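# Screw plastic funnel onto glass vial neck, keep vial upright

## Task

Turn the plastic funnel onto the neck of the glass vial standing in its holder until it is fully seated and snug, and leave the vial upright with the funnel attached. The glass breaks and the task fails if it is squeezed or pressed hard, or drops more than a few centimetres.

## Robot and tools

Robot: two UR12e-style arms, left_arm and right_arm, each on its own carriage on a shared floor track along y at x = 0. left_rail carries left_arm and is always the +y carriage; right_rail carries right_arm. These names do not match image sides. Each arm base is at x = 0, y = its carriage's position_m, z = 0.04 m, facing +x. Each arm has a Robotiq 140 gripper whose fingers can fold.

Scene frame for results: fixed to the table, table top z = 0, +z up, +x the way the arms face, +y to their left. The table starts at x = 0.17 m. end_effector_position (m) is the point between the closed pads. Fingertips extend about 33 mm past it at gaps up to 40 mm, and about 9 mm when fully open. The gripper's fingers point along its +z and close along its y. A block sticks out about 10 cm toward the gripper's +x.

execute_actions: takes actions (a list, run in order) and optional cameras. Each action can hold rows, steps, until and device keys (left_rail, right_rail). rows is up to 15 rows, each applied for one control step (1/30 s). Every row is one flat list of 18 numbers in [-1, 1], covering both arms: left dx, dy, dz, rx, ry, rz, left gripper position, force_limit, speed, then the same nine for the right arm. dx..rz are an offset, not a pose. They count from that arm's Hand target at the start of the action, in the Hand target's own axes; every row counts from that same start. 1.0 means 0.6 m or 180 degrees, and rx, ry, rz form one rotation vector. Sending six zeros re-requests the current Hand target. steps is 1 to 450 (default 15); after the last row the arm keeps heading to that row's target. Raise offsets gradually, about 0.01 per row at most, to avoid jerks. The controller clips each step's pose to within 150 mm and 16 degrees of the measured pose.

Gripper numbers: position +1 fully open (140 mm), pads meet near -0.8, -1 closes until stopped. force_limit sets squeeze: about 14 N at -1, 40 N at 0, 58 N at +1 when closing at speed -1. Faster speed squeezes harder (up to about 116 N). speed is -1 (about 30 mm/s) to +1 (about 250 mm/s). For glass, use low force_limit and slow speed, and grip in the fingertip quarter of the pads. Always resend a gripper's last numbers to keep it unchanged, since 0 is a real command. object_status: 0 moving, 1 blocked while opening, 2 blocked while closing (holding), 3 reached position or pads met. position_measured is in counts: 3 open, 230 pads touching.

move: target is one 18-number row or a list of up to 15 rows, same layout as above. Offsets count from the Hand targets, not from the previous target. speed is in m/s, 0.002 to 0.5 (default 0.25). blend is in m for rounding corners. stop_force is in N, 4 to 80, and ends an arm's path when its push exceeds that value. It is unreliable when the gripper rotates, so leave it out when backing away from contact. zero (default true) re-zeros the force sensor before the move. blocking=false returns early and cannot be combined with stop_force. The result has a move: line: done, off_target, moving, held or fault, plus limits (paced, held).

Other tools: wait (seconds 0 to 10); stop (brakes a running move, not a carriage); zoom_image (camera, region [x0,y0,x1,y1] pixels, at most 504x504); zero_wrist_force (arm); finished_scene (scene number), which is final; read_manual (licence text only).

Carriages: send {"left_rail": {"position_m": n}} (left -0.8 to 1.5 m, right -1.5 to 0.8 m), plus optional speed_m_s (0.01 to 1) and acceleration_factor (0.1 to 1). Then wait with an action like {"steps": n, "until": {"left_rail": {"position_status": ["!=", "moving"]}}}. Keep the carriages at least 0.78 m apart. position_status values: moving, done, contact_stop, time_out, stopped, stopped_with_arm, stopped_for_other_arm, stopped_for_other_carriage.

Results include per-arm Hand target, end-effector pose and velocities, Joint positions (rail m, then six joints in rad), joint velocities, joint torques, motor temperatures, Tool commands, and Wrist force/torque in the end effector's axes (plus the peak since the last result). Cameras: cam_high, cam_low, cam_close (504x504), cam_left_wrist, cam_right_wrist (672x504).

Avoid: contact between the two arms; outside forces near 150 N or joint torque limits (wrist joints 49.1 N m), which stop an arm for 10 s; twisting something stiff hard with a gripper; dropping or releasing parts while they move; anything leaving the table. Motors over 85 °C lock the arm. When screwing, hold the vial steady without crushing it, turn the funnel in limited wrist-3 increments, then regrip and repeat. Stop once it is snug. Release gently and check the vial is upright before finishing.

Each tool is called after "Emit:" as name([rows], argument=value, ...), one row to a line, values as JSON.

## Session

Emit:
execute_actions(actions=[])

Scene clock: 0.00 s.
left_arm: end_effector_position=(+0.3563, +0.4786, +0.5790) position_measured=3 object_status=3 end_effector_quat_wxyz=(+0.000, +0.000, +1.000, +0.000) | right_arm: end_effector_position=(+0.3563, -0.3214, +0.5790) position_measured=3 object_status=3 end_effector_quat_wxyz=(+0.000, +0.000, +1.000, +0.000)
Joint positions: left_arm=[0.4 -0.28 -2.157 1.821 -1.235 -1.571 -0.281] | right_arm=[-0.4 -0.28 -2.157 1.821 -1.235 -1.571 -0.281]
Joint velocities: within noise
Joint torques (N m): no reading
Motor temperatures (°C): left_arm=[32 34 36 36 38 37] | right_arm=[33 30 35 39 36 39]
Wrist force (N): no reading
Wrist torque (N m): no reading
Wrist force, peak (N): no reading
Hand target: left_arm +0.3563, +0.4786, +0.5790; +0.000, +0.000, +1.000, +0.000 | right_arm +0.3563, -0.3214, +0.5790; +0.000, +0.000, +1.000, +0.000
Tool commands: left_gripper/position=+1.0 left_gripper/force_limit=+1.0 left_gripper/speed=+1.0 right_gripper/position=+1.0 right_gripper/force_limit=+1.0 right_gripper/speed=+1.0
left_rail: position_m=0.400 position_status=done
right_rail: position_m=-0.400 position_status=done

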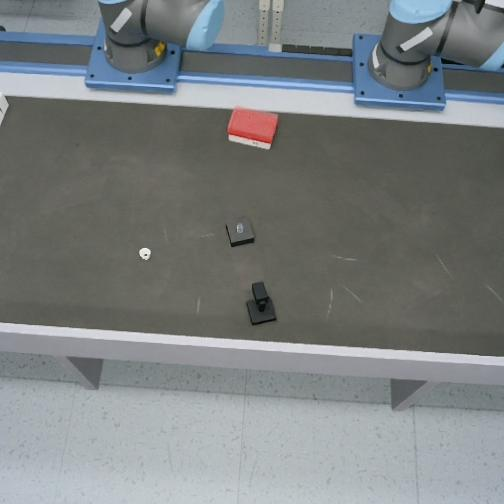

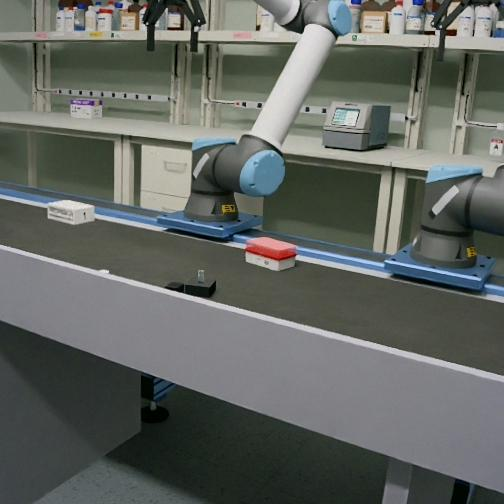

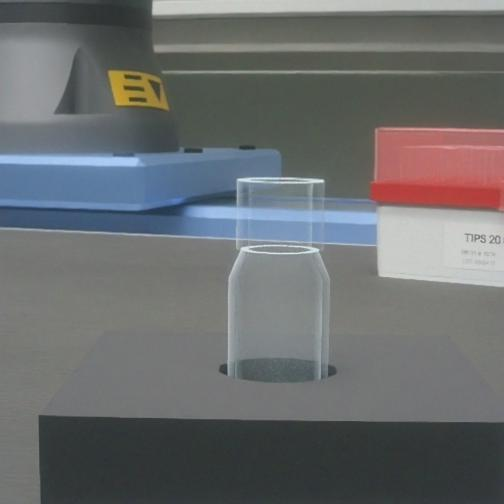

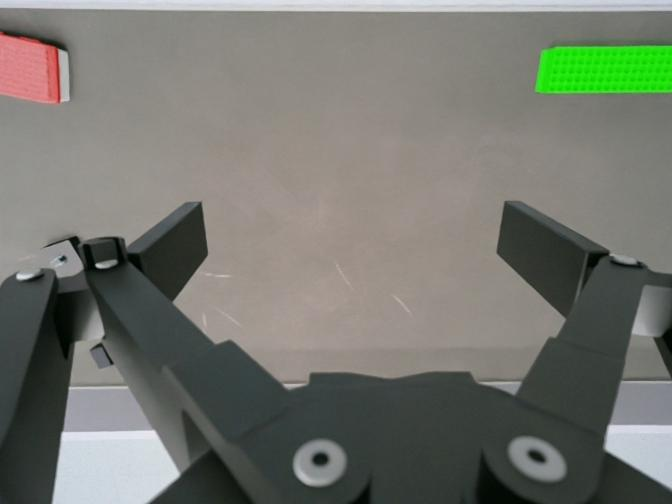

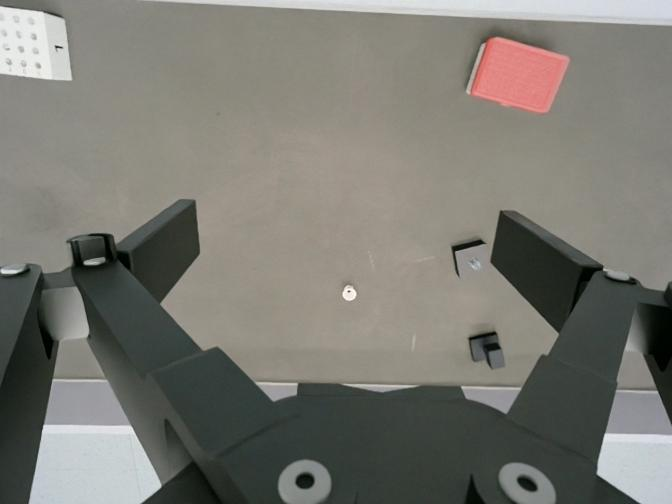

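Emit:
zoom_image(camera="cam_high", region=[120, 200, 300, 340])

Emit:
zoom_image(camera="cam_right_wrist", region=[300, 220, 520, 385])

Emit:
zoom_image(camera="cam_low", region=[80, 240, 240, 320])

Scaled by 2.800 from the camera's 504x504 image, which has a finer 720x720 frame.

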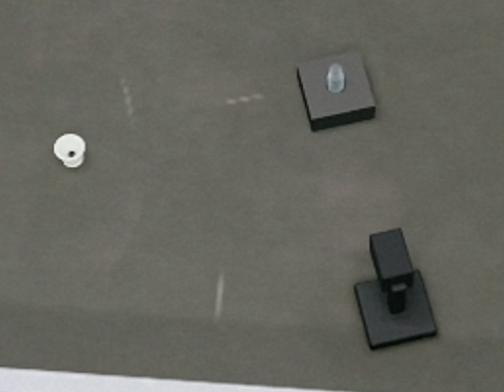

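Scaled by 2.291 from the camera's 672x504 image, which has a finer 960x720 frame.

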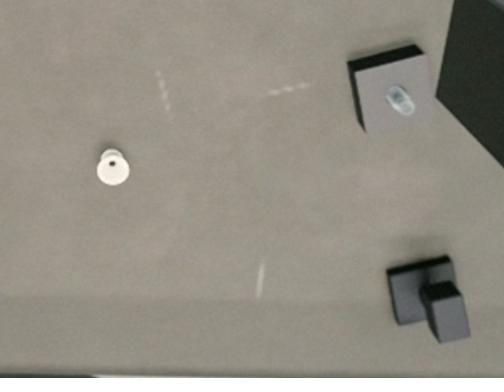

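Scaled by 3.150 from the camera's 504x504 image, which has a finer 720x720 frame.

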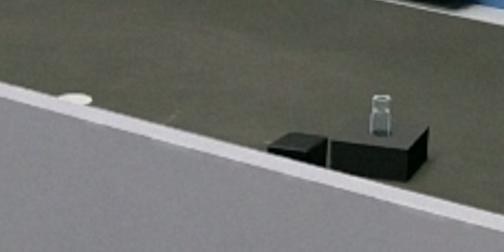

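Emit:
move(target=[0,0,0,0,0,0,1,1,1,-0.42,0.027,0.52,0,0,0,1,1,-1], cameras=["cam_high","cam_right_wrist"])

Emit:
zoom_image(camera="cam_right_wrist", region=[250, 150, 430, 285])

Scene clock: 6.23 s.
left_arm: end_effector_position=(+0.3563, +0.4786, +0.5790) position_measured=3 object_status=3 end_effector_quat_wxyz=(+0.000, +0.000, +1.000, +0.000) | right_arm: end_effector_position=(+0.6083, -0.3052, +0.2671) position_measured=3 object_status=3 end_effector_quat_wxyz=(+0.000, +0.000, +1.000, +0.000)
Joint positions: left_arm=[0.4 -0.28 -2.157 1.821 -1.235 -1.571 -0.28] | right_arm=[-0.4 -0.132 -1.662 2.063 -1.972 -1.571 -0.132]
Joint velocities: within noise
Joint torques (N m): left_arm=[2.06 2.97 -42.16 -4.09 -0.05 -0.56] | right_arm=[6.95 -27.23 -50.66 -7.02 -2.84 3.15]
Motor temperatures (°C): left_arm=[32 34 36 36 38 37] | right_arm=[33 30 35 39 36 39]
Wrist force (N): left_arm=[0.4 -0.1 0.3] | right_arm=[-0.2 -0.3 0.6]
Wrist torque (N m): left_arm=[-0.02 -0.08 0.00] | right_arm=[-0.11 0.07 0.01]
Wrist force, peak (N): left_arm=[0.6 -0.6 0.1] | right_arm=[2.2 -0.5 -2.5]
Hand target: left_arm +0.3563, +0.4786, +0.5790; +0.000, +0.000, +1.000, +0.000 | right_arm +0.6084, -0.3052, +0.2670; +0.000, +0.000, +1.000, +0.000
Off the commanded pose: left_arm 0.000 m, 0 deg | right_arm 0.000 m, 0 deg.
left_rail: position_m=0.400 position_status=done
right_rail: position_m=-0.400 position_status=done
move: done
Images, in order (width x height): cam_high 504x504, cam_right_wrist 672x504.

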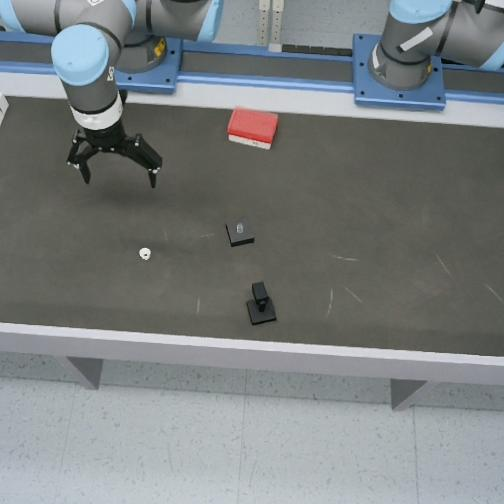

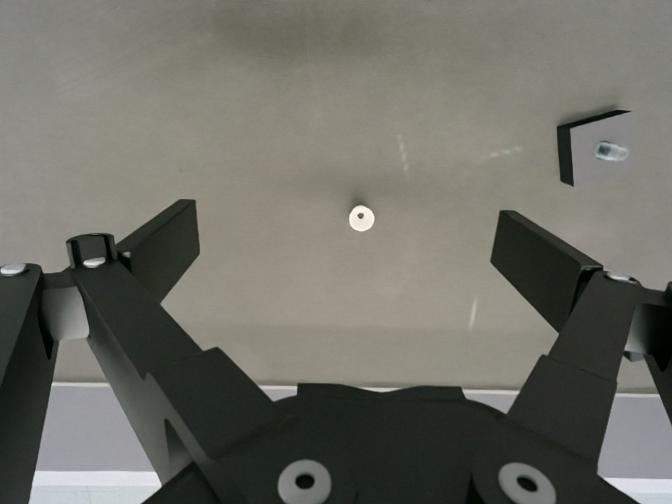

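Scaled by 2.800 from the camera's 672x504 image, which has a finer 960x720 frame.

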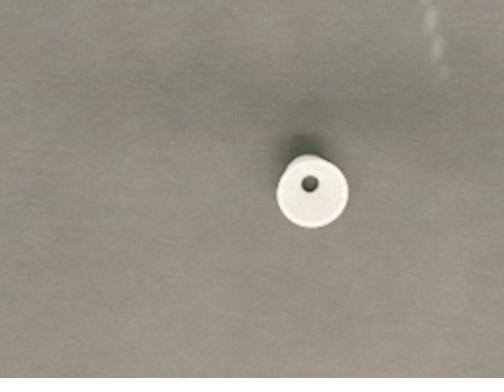

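Emit:
move(target=[0,0,0,0,0,0,1,1,1,-0.10,0.028,0.245,0,0,0,1,1,-1], cameras=["cam_high","cam_right_wrist"])

Emit:
zoom_image(camera="cam_right_wrist", region=[250, 150, 450, 300])

Scene clock: 8.60 s.
left_arm: end_effector_position=(+0.3563, +0.4786, +0.5790) position_measured=3 object_status=3 end_effector_quat_wxyz=(+0.000, +0.000, +1.000, +0.000) | right_arm: end_effector_position=(+0.6683, -0.2884, +0.1201) position_measured=3 object_status=3 end_effector_quat_wxyz=(+0.000, +0.000, +1.000, +0.000)
Joint positions: left_arm=[0.4 -0.28 -2.157 1.821 -1.235 -1.571 -0.28] | right_arm=[-0.4 -0.095 -1.415 2.108 -2.264 -1.571 -0.095]
Joint velocities: within noise
Joint torques (N m): left_arm=[2.24 2.87 -40.41 -4.02 -0.4 -0.44] | right_arm=[7.42 -45.9 -43.5 -7.79 -2.22 3.04]
Motor temperatures (°C): left_arm=[32 34 36 36 38 37] | right_arm=[33 30 35 39 36 39]
Wrist force (N): left_arm=[0.4 -0.3 0.2] | right_arm=[-0.2 -0.1 0.1]
Wrist torque (N m): left_arm=[-0.06 -0.09 -0.01] | right_arm=[-0.07 0.04 0.01]
Wrist force, peak (N): left_arm=[0.8 0.4 0.4] | right_arm=[-1.3 0.0 2.7]
Hand target: left_arm +0.3563, +0.4786, +0.5790; +0.000, +0.000, +1.000, +0.000 | right_arm +0.6684, -0.2884, +0.1200; +0.000, +0.000, +1.000, +0.000
Off the commanded pose: left_arm 0.000 m, 0 deg | right_arm 0.000 m, 0 deg.
left_rail: position_m=0.400 position_status=done
right_rail: position_m=-0.400 position_status=done
move: done
Images, in order (width x height): cam_high 504x504, cam_right_wrist 672x504.

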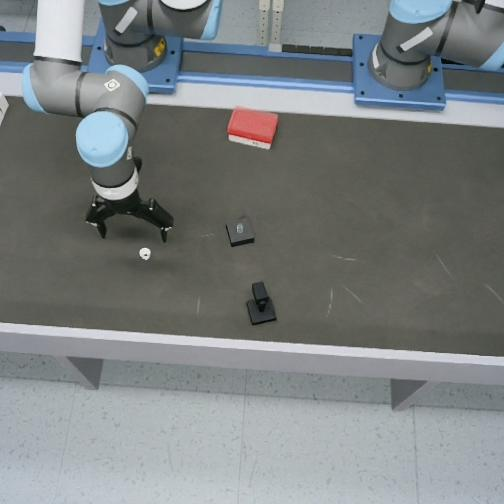

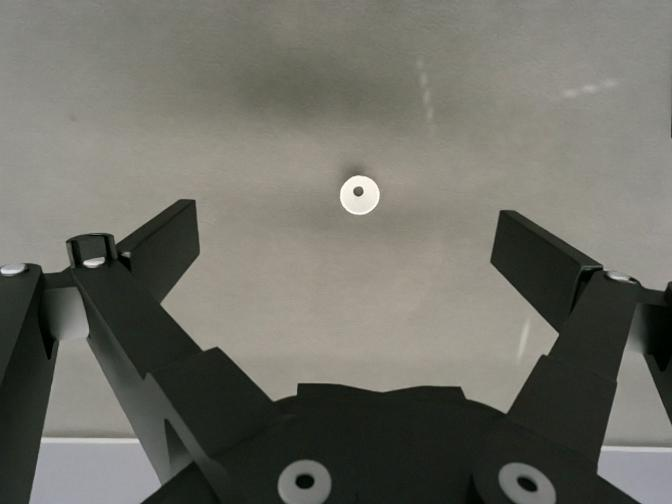

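Scaled by 2.520 from the camera's 672x504 image, which has a finer 960x720 frame.

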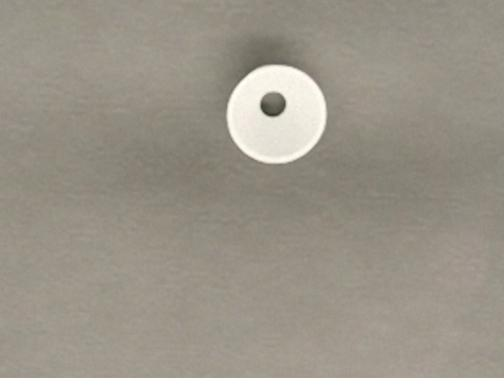

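Emit:
move(target=[0,0,0,0,0,0,1,1,1,-0.011,0.017,0.05,0,0,0,-0.05,-1,-1], cameras=["cam_low","cam_right_wrist"])

Emit:
zoom_image(camera="cam_right_wrist", region=[250, 120, 450, 270])

Emit:
zoom_image(camera="cam_low", region=[40, 200, 160, 290])

Scene clock: 14.60 s.
left_arm: end_effector_position=(+0.3563, +0.4786, +0.5790) position_measured=3 object_status=3 end_effector_quat_wxyz=(+0.000, +0.000, +1.000, +0.000) | right_arm: end_effector_position=(+0.6750, -0.2782, +0.0900) position_measured=135 object_status=0 end_effector_quat_wxyz=(+0.000, +0.000, +1.000, +0.000)
Joint positions: left_arm=[0.4 -0.28 -2.157 1.821 -1.235 -1.571 -0.281] | right_arm=[-0.4 -0.078 -1.364 2.115 -2.321 -1.571 -0.078]
Joint velocities: within noise
Joint torques (N m): left_arm=[-0.79 5.83 -38.21 -3.48 -0.12 -0.49] | right_arm=[6.45 -48.64 -30.48 -6.52 -1.15 2.96]
Motor temperatures (°C): left_arm=[32 34 36 36 38 37] | right_arm=[33 30 35 39 36 39]
Wrist force (N): left_arm=[0.0 -0.3 0.7] | right_arm=[0.0 -0.4 -0.1]
Wrist torque (N m): left_arm=[-0.07 -0.01 0.00] | right_arm=[-0.14 0.01 0.00]
Wrist force, peak (N): left_arm=[-0.1 -0.5 0.6] | right_arm=[0.0 -0.2 -1.2]
Hand target: left_arm +0.3563, +0.4786, +0.5790; +0.000, +0.000, +1.000, +0.000 | right_arm +0.6750, -0.2782, +0.0900; +0.000, +0.000, +1.000, +0.000
Off the commanded pose: left_arm 0.000 m, 0 deg | right_arm 0.000 m, 0 deg.
left_rail: position_m=0.400 position_status=done
right_rail: position_m=-0.400 position_status=done
move: done
Images, in order (width x height): cam_low 504x504, cam_right_wrist 672x504.

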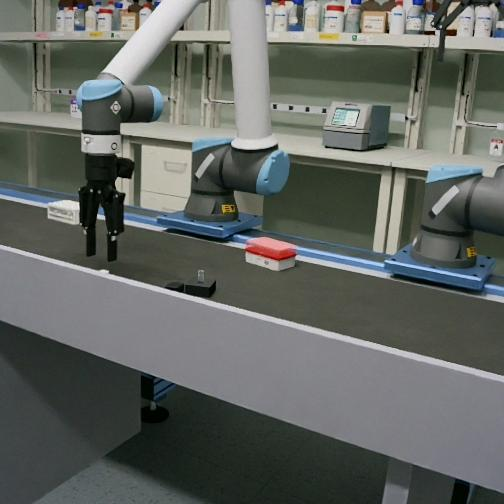

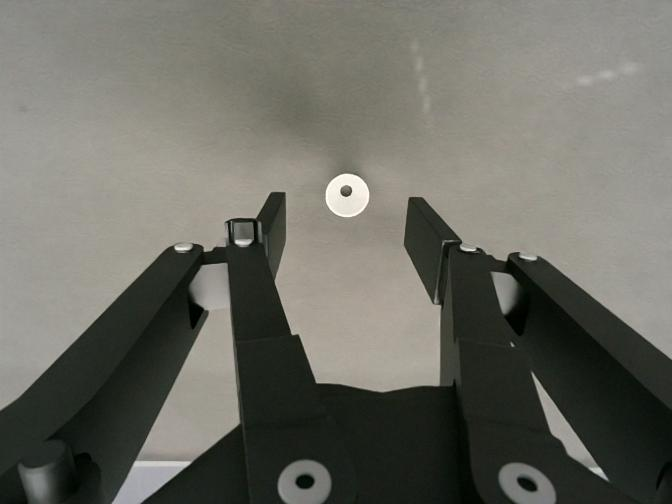

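Scaled by 2.520 from the camera's 672x504 image, which has a finer 960x720 frame.

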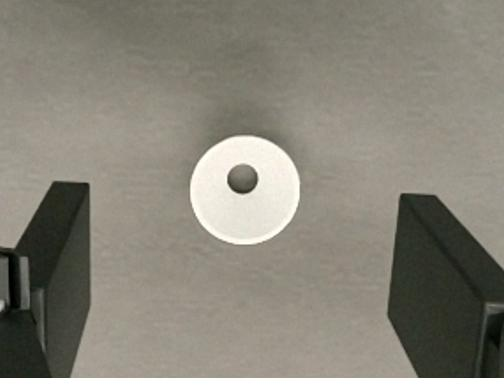

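Scaled by 4.200 from the camera's 504x504 image, which has a finer 720x720 frame.

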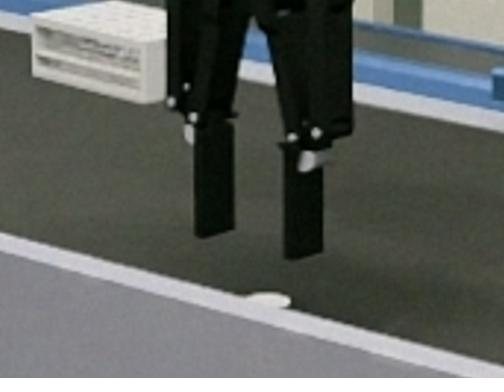

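Emit:
move(target=[0,0,0,0,0,0,1,1,1,0.002,0,0.075,0,0,0,-0.05,-1,-1], speed=0.1, stop_force=6, cameras=["cam_low","cam_right_wrist"])

Emit:
zoom_image(camera="cam_low", region=[40, 200, 160, 290])

Emit:
zoom_image(camera="cam_right_wrist", region=[250, 120, 450, 270])

Scene clock: 16.87 s.
left_arm: end_effector_position=(+0.3563, +0.4786, +0.5790) position_measured=3 object_status=3 end_effector_quat_wxyz=(+0.000, +0.000, +1.000, +0.000) | right_arm: end_effector_position=(+0.6738, -0.2782, +0.0450) position_measured=135 object_status=3 end_effector_quat_wxyz=(+0.000, +0.000, +1.000, +0.000)
Joint positions: left_arm=[0.4 -0.28 -2.157 1.821 -1.235 -1.571 -0.281] | right_arm=[-0.4 -0.078 -1.304 2.146 -2.412 -1.571 -0.078]
Joint velocities: within noise
Joint torques (N m): left_arm=[0.51 8.32 -38.07 -3.58 -0.36 -0.56] | right_arm=[-11 -51.67 -26.96 -7.34 -1.9 -3.11]
Motor temperatures (°C): left_arm=[32 34 36 36 38 37] | right_arm=[33 30 35 39 36 39]
Wrist force (N): left_arm=[-0.1 -0.3 0.3] | right_arm=[0.2 -0.4 0.1]
Wrist torque (N m): left_arm=[-0.05 0.03 0.00] | right_arm=[-0.15 -0.06 0.03]
Wrist force, peak (N): left_arm=[-0.2 -0.5 0.7] | right_arm=[0.2 -0.4 1.6]
Hand target: left_arm +0.3563, +0.4786, +0.5790; +0.000, +0.000, +1.000, +0.000 | right_arm +0.6738, -0.2782, +0.0450; +0.000, +0.000, +1.000, +0.000
Off the commanded pose: left_arm 0.000 m, 0 deg | right_arm 0.000 m, 0 deg.
left_rail: position_m=0.400 position_status=done
right_rail: position_m=-0.400 position_status=done
move: done
Images, in order (width x height): cam_low 504x504, cam_right_wrist 672x504.

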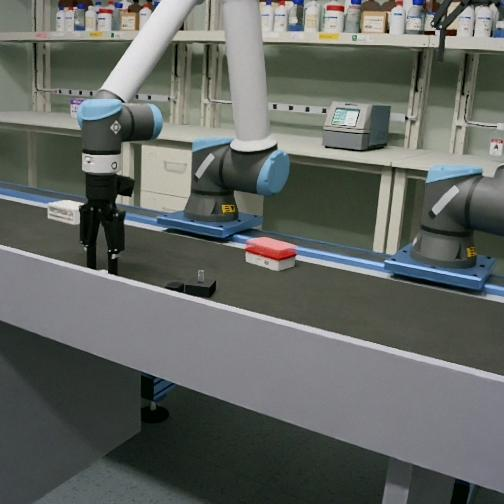

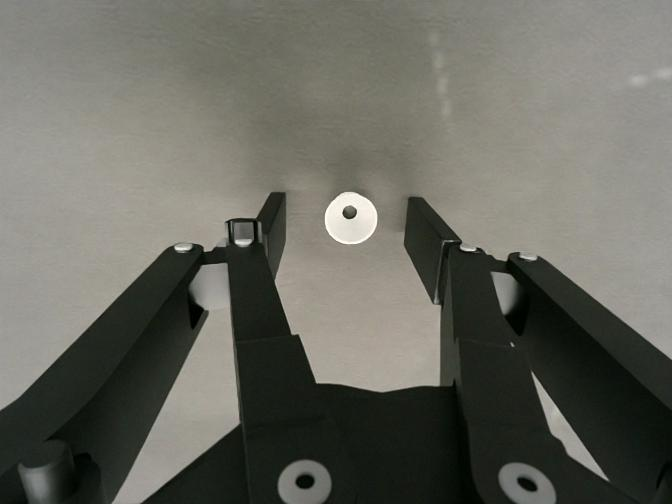

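Scaled by 4.200 from the camera's 504x504 image, which has a finer 720x720 frame.

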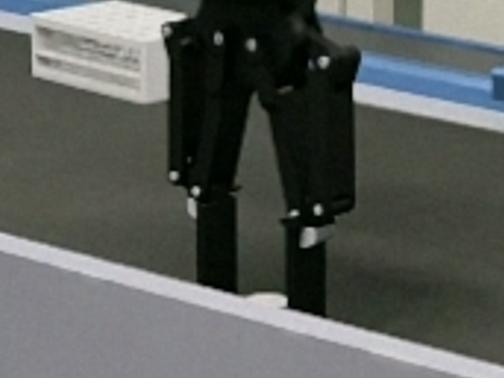

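Scaled by 2.520 from the camera's 672x504 image, which has a finer 960x720 frame.

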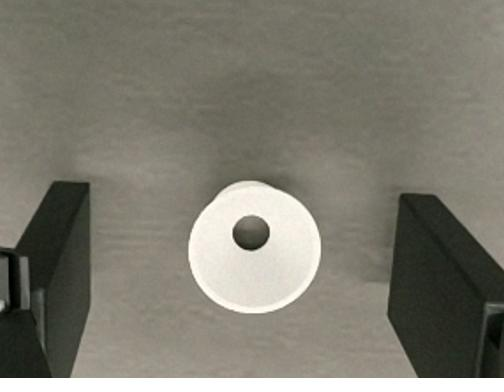

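Emit:
execute_actions([
  {"rows":[[0,0,0,0,0,0,1,1,1,0,0,0,0,0,0,-1,-1,-1]],"steps":75},
], cameras=["cam_low","cam_right_wrist"])

Emit:
zoom_image(camera="cam_right_wrist", region=[250, 120, 450, 270])

Scene clock: 20.57 s.
left_arm: end_effector_position=(+0.3563, +0.4786, +0.5790) position_measured=3 object_status=3 end_effector_quat_wxyz=(+0.000, +0.000, +1.000, +0.000) | right_arm: end_effector_position=(+0.6738, -0.2782, +0.0450) position_measured=194 object_status=2 end_effector_quat_wxyz=(+0.000, +0.000, +1.000, +0.000)
Joint positions: left_arm=[0.4 -0.28 -2.157 1.821 -1.235 -1.571 -0.28] | right_arm=[-0.4 -0.078 -1.304 2.146 -2.412 -1.571 -0.078]
Joint velocities: within noise
Joint torques (N m): left_arm=[0.11 11.69 -37.16 -3.56 -0.36 -0.4] | right_arm=[-12.83 -50.23 -32.62 -5.14 -2.64 -3.09]
Motor temperatures (°C): left_arm=[32 34 36 36 38 37] | right_arm=[33 30 35 39 36 39]
Wrist force (N): left_arm=[0.2 -0.5 0.4] | right_arm=[0.2 0.1 -2.4]
Wrist torque (N m): left_arm=[-0.11 -0.04 0.00] | right_arm=[0.00 0.01 0.02]
Wrist force, peak (N): left_arm=[0.0 -0.6 0.8] | right_arm=[1.0 -0.4 -2.8]
Hand target: left_arm +0.3563, +0.4786, +0.5790; +0.000, +0.000, +1.000, +0.000 | right_arm +0.6738, -0.2782, +0.0450; +0.000, +0.000, +1.000, +0.000
Off the commanded pose: left_arm 0.000 m, 0 deg | right_arm 0.000 m, 0 deg.
left_rail: position_m=0.400 position_status=done
right_rail: position_m=-0.400 position_status=done
Images, in order (width x height): cam_low 504x504, cam_right_wrist 672x504.

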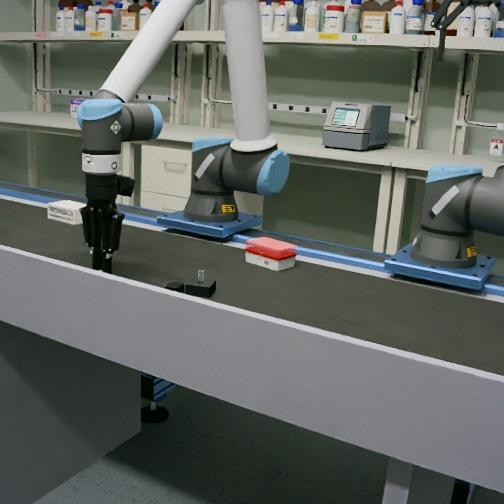

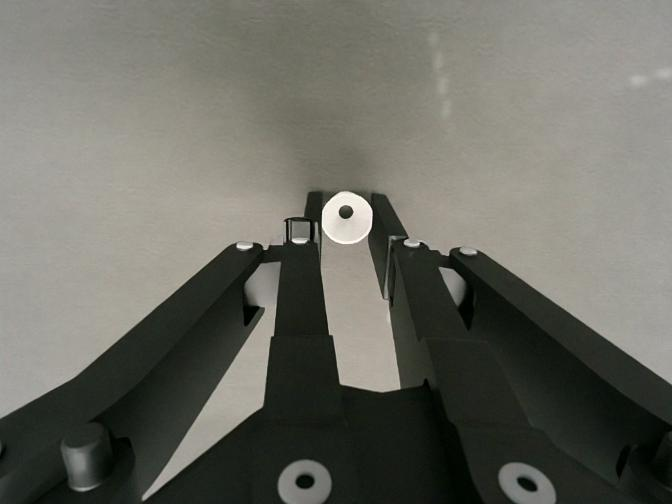

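Scaled by 2.520 from the camera's 672x504 image, which has a finer 960x720 frame.

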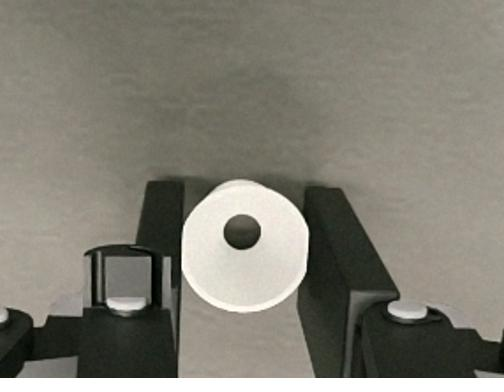

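Emit:
move([
  [0,0,0,0,0,0,1,1,1,0,0,-0.1,0,0,0,-1,-1,-1],
  [0,0,0,0,0,0,1,1,1,0.02,0.02,-0.267,0,0,-0.667,-1,-1,-1],
  [0,0,0,0,0,0,1,1,1,0.06,0.12,-0.267,0,0,0.667,-1,-1,-1],
  [0,0,0,0,0,0,1,1,1,0.115,0.2,-0.267,0,0,0,-1,-1,-1],
], speed=[0.1,0.45,0.45,0.45], blend=[0.03,0.03,0.03,0])

Emit:
zoom_image(camera="cam_close", region=[0, 0, 504, 504])

Emit:
zoom_image(camera="cam_right_wrist", region=[250, 120, 450, 270])

Scene clock: 30.30 s.
left_arm: end_effector_position=(+0.3563, +0.4786, +0.5790) position_measured=3 object_status=3 end_effector_quat_wxyz=(+0.000, +0.000, +1.000, +0.000) | right_arm: end_effector_position=(+0.6048, -0.1582, +0.2052) position_measured=194 object_status=2 end_effector_quat_wxyz=(+0.000, +0.000, +1.000, +0.000)
Joint positions: left_arm=[0.4 -0.28 -2.157 1.821 -1.235 -1.571 -0.281] | right_arm=[-0.4 0.11 -1.548 2.075 -2.098 -1.571 -6.173]
Joint velocities: within noise
Joint torques (N m): left_arm=[1.95 13.26 -37.97 -3.62 -0.8 -0.48] | right_arm=[-12.1 -66.1 -35.52 -1.5 3.76 -4.03]
Motor temperatures (°C): left_arm=[32 34 36 36 38 37] | right_arm=[33 30 35 39 36 39]
Wrist force (N): left_arm=[0.1 0.1 0.3] | right_arm=[0.0 -0.6 0.3]
Wrist torque (N m): left_arm=[0.03 -0.03 0.00] | right_arm=[-0.17 0.01 0.00]
Wrist force, peak (N): left_arm=[-0.1 0.1 0.9] | right_arm=[0.9 0.0 -2.9]
Hand target: left_arm +0.3563, +0.4786, +0.5790; +0.000, +0.000, +1.000, +0.000 | right_arm +0.6048, -0.1582, +0.2052; +0.000, +0.000, +1.000, +0.000
Off the commanded pose: left_arm 0.000 m, 0 deg | right_arm 0.000 m, 0 deg.
left_rail: position_m=0.400 position_status=done
right_rail: position_m=-0.400 position_status=done
move: done

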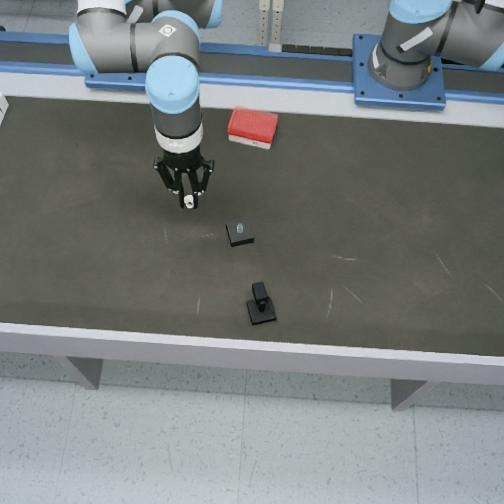

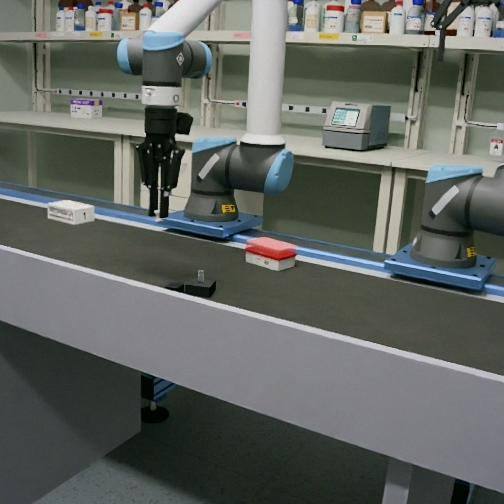

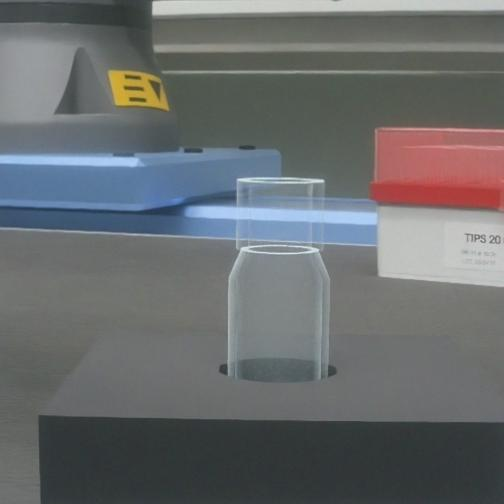

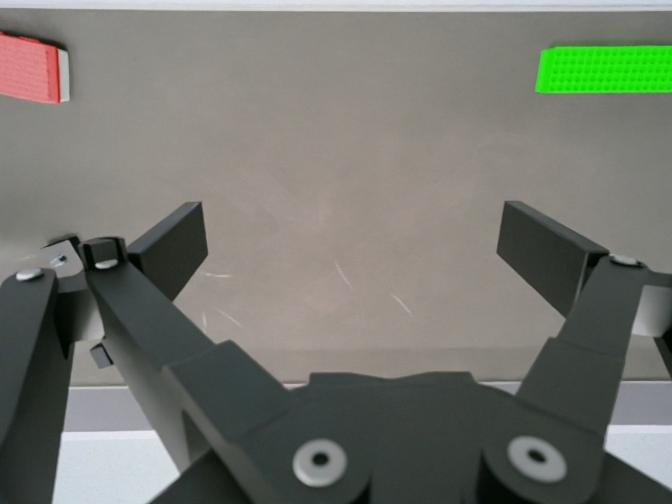

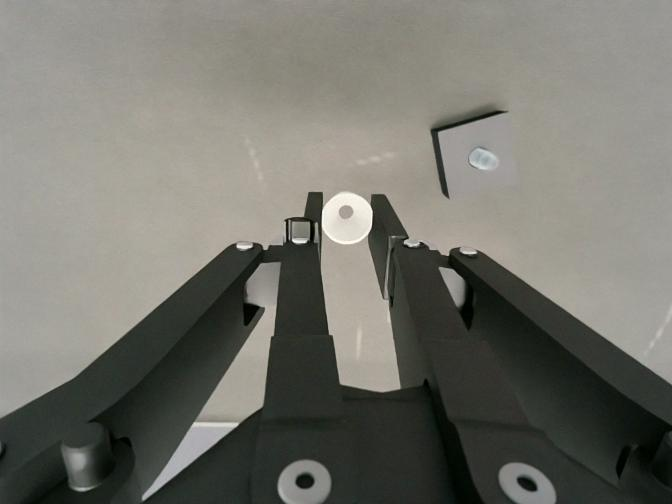

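Scaled by 1.000.

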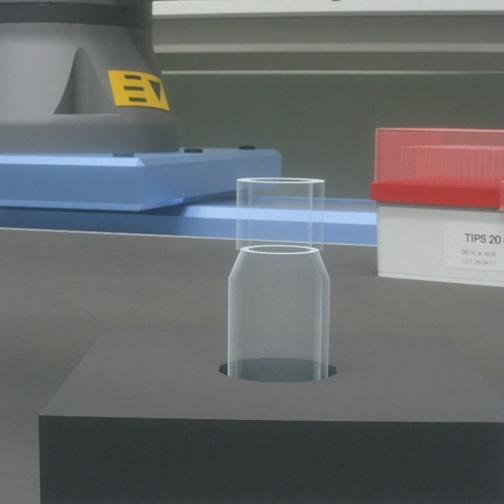

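Scaled by 2.520 from the camera's 672x504 image, which has a finer 960x720 frame.

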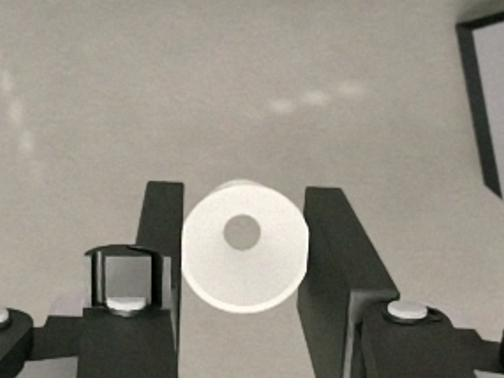

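Emit:
zoom_image(camera="cam_right_wrist", region=[410, 90, 530, 210])

Scaled by 4.200 from the camera's 672x504 image, which has a finer 960x720 frame.

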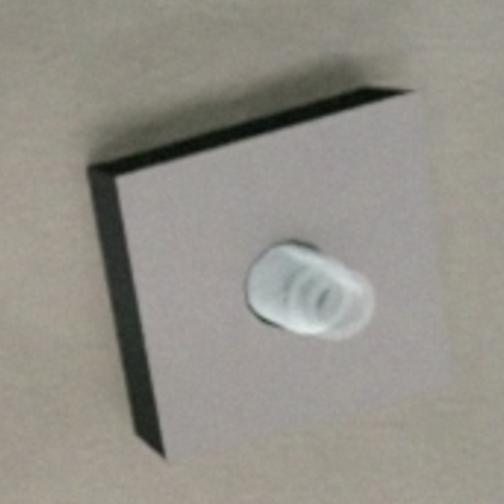

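Emit:
move(target=[0,0,0,0,0,0,1,1,1,0.007,0.07,0.142,0,0,0,-1,-1,-1], cameras=["cam_close","cam_right_wrist"])

Emit:
zoom_image(camera="cam_right_wrist", region=[300, 130, 540, 310])

Scene clock: 33.13 s.
left_arm: end_effector_position=(+0.3563, +0.4786, +0.5790) position_measured=3 object_status=3 end_effector_quat_wxyz=(+0.000, +0.000, +1.000, +0.000) | right_arm: end_effector_position=(+0.6006, -0.1163, +0.1201) position_measured=194 object_status=2 end_effector_quat_wxyz=(+0.000, +0.000, +1.000, +0.000)
Joint positions: left_arm=[0.4 -0.28 -2.157 1.821 -1.235 -1.571 -0.281] | right_arm=[-0.4 0.176 -1.435 2.132 -2.268 -1.571 -6.107]
Joint velocities: within noise
Joint torques (N m): left_arm=[1.83 15.56 -37.85 -3.55 -0.55 -0.64] | right_arm=[8.47 -44.33 -31.28 -7.92 -2.8 3.13]
Motor temperatures (°C): left_arm=[32 34 36 36 38 37] | right_arm=[33 30 35 39 36 39]
Wrist force (N): left_arm=[0.0 0.1 0.3] | right_arm=[-0.2 -0.6 0.3]
Wrist torque (N m): left_arm=[0.03 -0.01 0.00] | right_arm=[-0.18 0.03 0.01]
Wrist force, peak (N): left_arm=[0.1 -0.2 0.8] | right_arm=[0.3 0.6 2.6]
Hand target: left_arm +0.3563, +0.4786, +0.5790; +0.000, +0.000, +1.000, +0.000 | right_arm +0.6006, -0.1162, +0.1200; +0.000, +0.000, +1.000, +0.000
Off the commanded pose: left_arm 0.000 m, 0 deg | right_arm 0.000 m, 0 deg.
left_rail: position_m=0.400 position_status=done
right_rail: position_m=-0.400 position_status=done
move: done
Images, in order (width x height): cam_close 504x504, cam_right_wrist 672x504.

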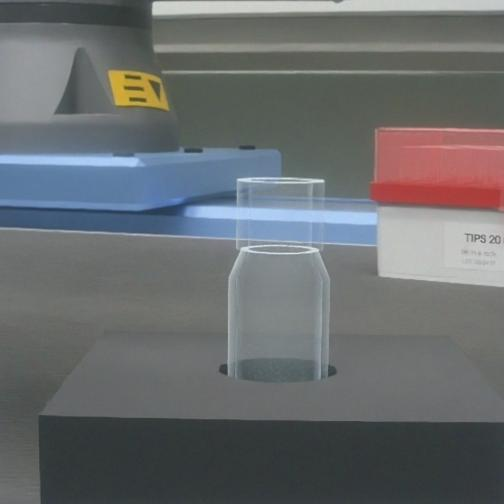

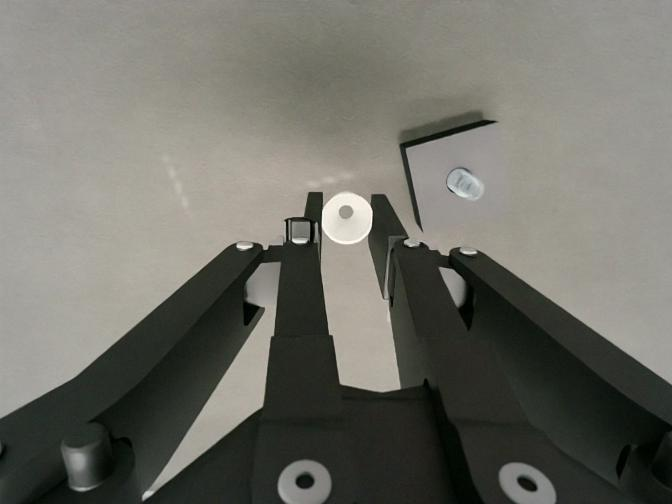

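Scaled by 2.100 from the camera's 672x504 image, which has a finer 960x720 frame.

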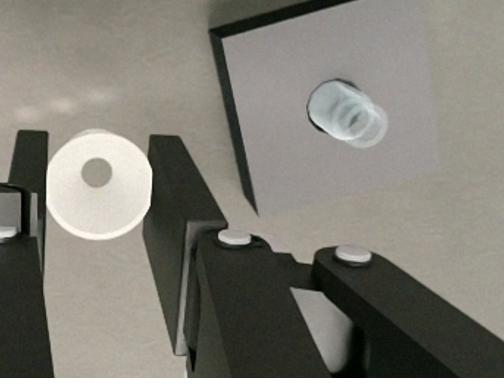

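Emit:
move(target=[0,0,0,0,0,0,1,1,1,0.0085,0.1196,-0.02,0,0,0,-1,-1,-1], speed=0.1, stop_force=6, cameras=["cam_low","cam_close","cam_right_wrist"])

Emit:
zoom_image(camera="cam_low", region=[150, 230, 250, 310])

Scene clock: 35.97 s.
left_arm: end_effector_position=(+0.3563, +0.4786, +0.5790) position_measured=3 object_status=3 end_effector_quat_wxyz=(+0.000, +0.000, +1.000, +0.000) | right_arm: end_effector_position=(+0.5955, -0.0445, +0.1320) position_measured=194 object_status=2 end_effector_quat_wxyz=(+0.000, +0.000, +1.000, +0.000)
Joint positions: left_arm=[0.4 -0.28 -2.157 1.821 -1.235 -1.571 -0.28] | right_arm=[-0.4 0.284 -1.404 2.069 -2.235 -1.571 -5.999]
Joint velocities: within noise
Joint torques (N m): left_arm=[0.66 14.59 -38.61 -3.91 -0.44 -0.79] | right_arm=[6.6 -47.06 -43.78 -2.07 -3.2 3.2]
Motor temperatures (°C): left_arm=[32 34 36 36 38 37] | right_arm=[33 30 35 39 36 39]
Wrist force (N): left_arm=[0.3 -0.1 0.2] | right_arm=[0.0 -0.3 0.3]
Wrist torque (N m): left_arm=[-0.01 -0.07 0.00] | right_arm=[-0.08 0.02 0.02]
Wrist force, peak (N): left_arm=[0.4 -0.4 0.5] | right_arm=[0.1 -1.8 0.6]
Hand target: left_arm +0.3563, +0.4786, +0.5790; +0.000, +0.000, +1.000, +0.000 | right_arm +0.5955, -0.0445, +0.1320; +0.000, +0.000, +1.000, +0.000
Off the commanded pose: left_arm 0.000 m, 0 deg | right_arm 0.000 m, 0 deg.
left_rail: position_m=0.400 position_status=done
right_rail: position_m=-0.400 position_status=done
move: done
Images, in order (width x height): cam_low 504x504, cam_close 504x504, cam_right_wrist 672x504.

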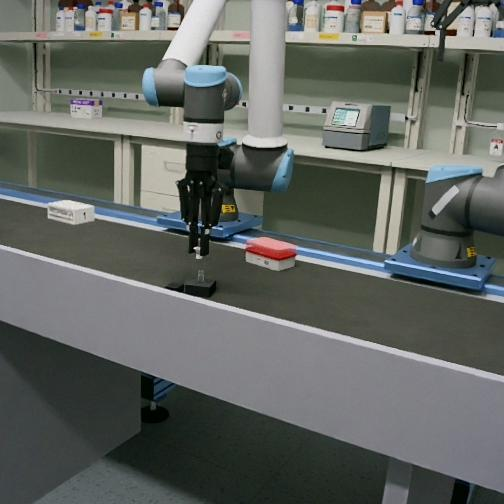

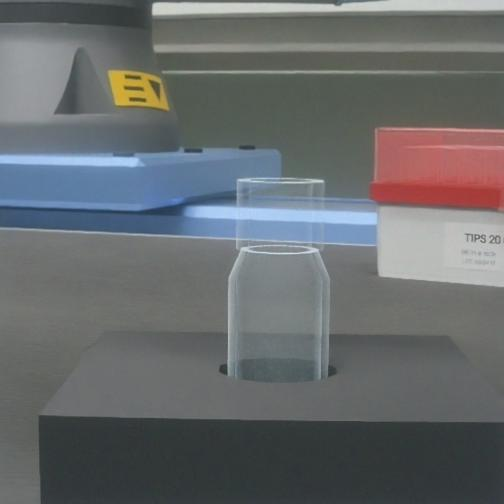

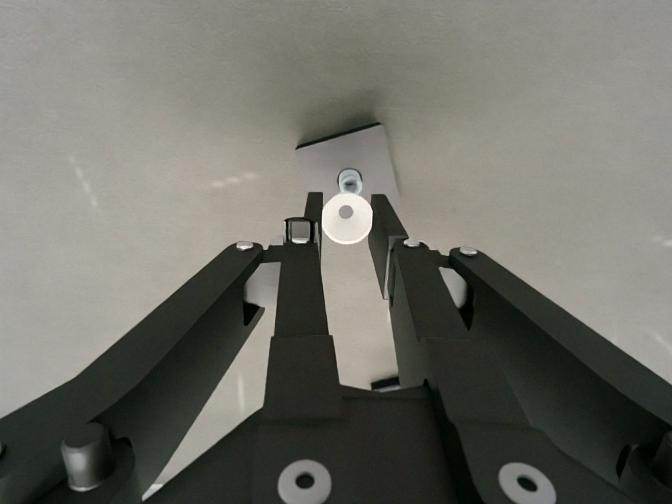

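Scaled by 5.040 from the camera's 504x504 image, which has a finer 720x720 frame.

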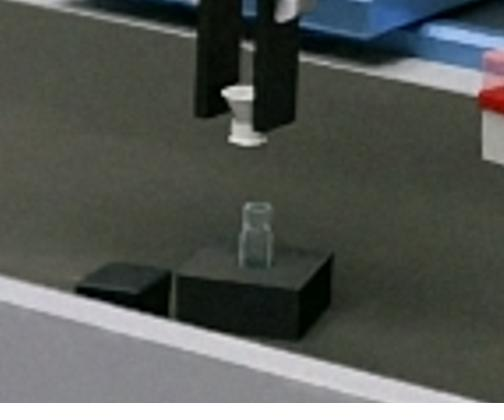

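Emit:
zoom_image(camera="cam_right_wrist", region=[280, 110, 420, 250])

Scaled by 3.600 from the camera's 672x504 image, which has a finer 960x720 frame.

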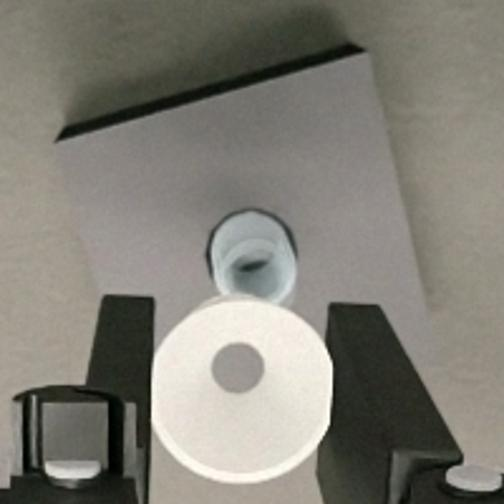

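Emit:
move(target=[0,0,0,0,0,0,1,1,1,0.004,0.0075,0.03,0,0,0,-1,-1,-1], speed=0.03, stop_force=5, cameras=["cam_low","cam_close","cam_right_wrist"])

Emit:
zoom_image(camera="cam_low", region=[150, 230, 250, 310])

Emit:
zoom_image(camera="cam_right_wrist", region=[280, 110, 420, 250])

Scene clock: 38.97 s.
left_arm: end_effector_position=(+0.3563, +0.4786, +0.5790) position_measured=3 object_status=3 end_effector_quat_wxyz=(+0.000, +0.000, +1.000, +0.000) | right_arm: end_effector_position=(+0.5931, -0.0400, +0.1140) position_measured=194 object_status=2 end_effector_quat_wxyz=(+0.000, +0.000, +1.000, +0.000)
Joint positions: left_arm=[0.4 -0.28 -2.157 1.821 -1.235 -1.571 -0.28] | right_arm=[-0.4 0.292 -1.383 2.083 -2.271 -1.571 -5.991]
Joint velocities: within noise
Joint torques (N m): left_arm=[1.61 14.48 -38.74 -3.92 -0.63 -0.75] | right_arm=[8.2 -48.11 -32.5 -7.45 -2.31 2.99]
Motor temperatures (°C): left_arm=[32 34 36 36 38 37] | right_arm=[33 30 35 39 36 39]
Wrist force (N): left_arm=[0.2 0.0 0.2] | right_arm=[-0.1 -0.3 0.1]
Wrist torque (N m): left_arm=[-0.01 -0.04 0.00] | right_arm=[-0.09 0.04 0.01]
Wrist force, peak (N): left_arm=[0.2 -0.7 0.7] | right_arm=[0.2 -0.9 0.7]
Hand target: left_arm +0.3563, +0.4786, +0.5790; +0.000, +0.000, +1.000, +0.000 | right_arm +0.5931, -0.0400, +0.1140; +0.000, +0.000, +1.000, +0.000
Off the commanded pose: left_arm 0.000 m, 0 deg | right_arm 0.000 m, 0 deg.
left_rail: position_m=0.400 position_status=done
right_rail: position_m=-0.400 position_status=done
move: done
Images, in order (width x height): cam_low 504x504, cam_close 504x504, cam_right_wrist 672x504.

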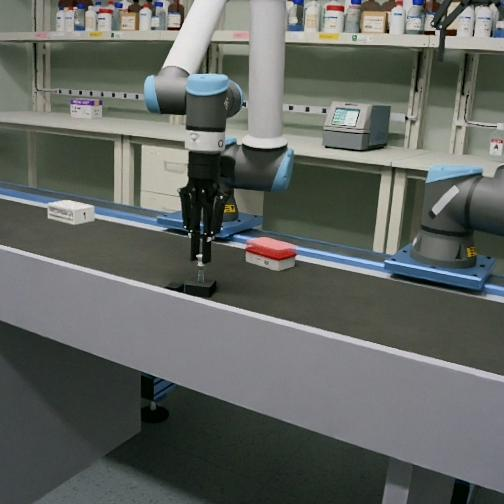

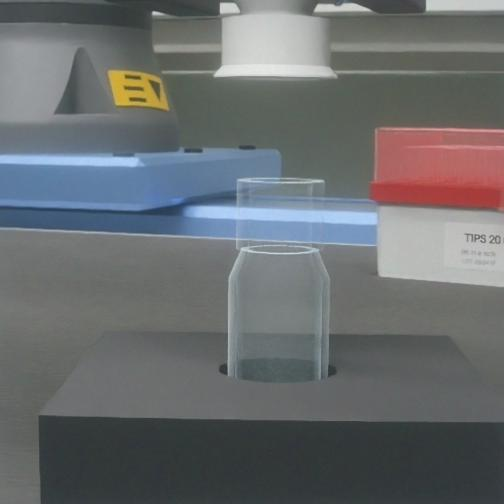

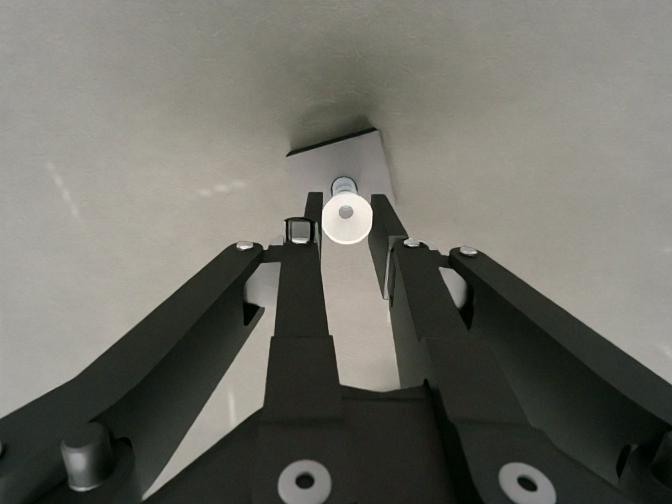

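Scaled by 5.040 from the camera's 504x504 image, which has a finer 720x720 frame.

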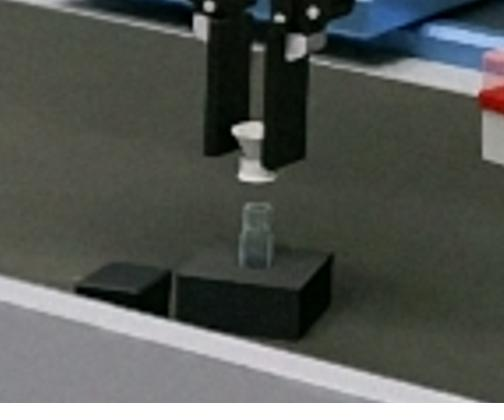

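Scaled by 3.600 from the camera's 672x504 image, which has a finer 960x720 frame.

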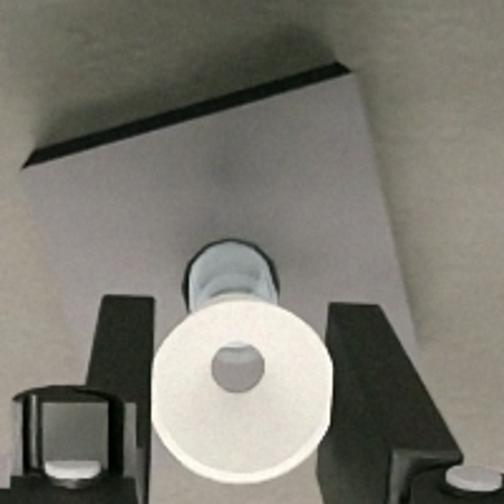

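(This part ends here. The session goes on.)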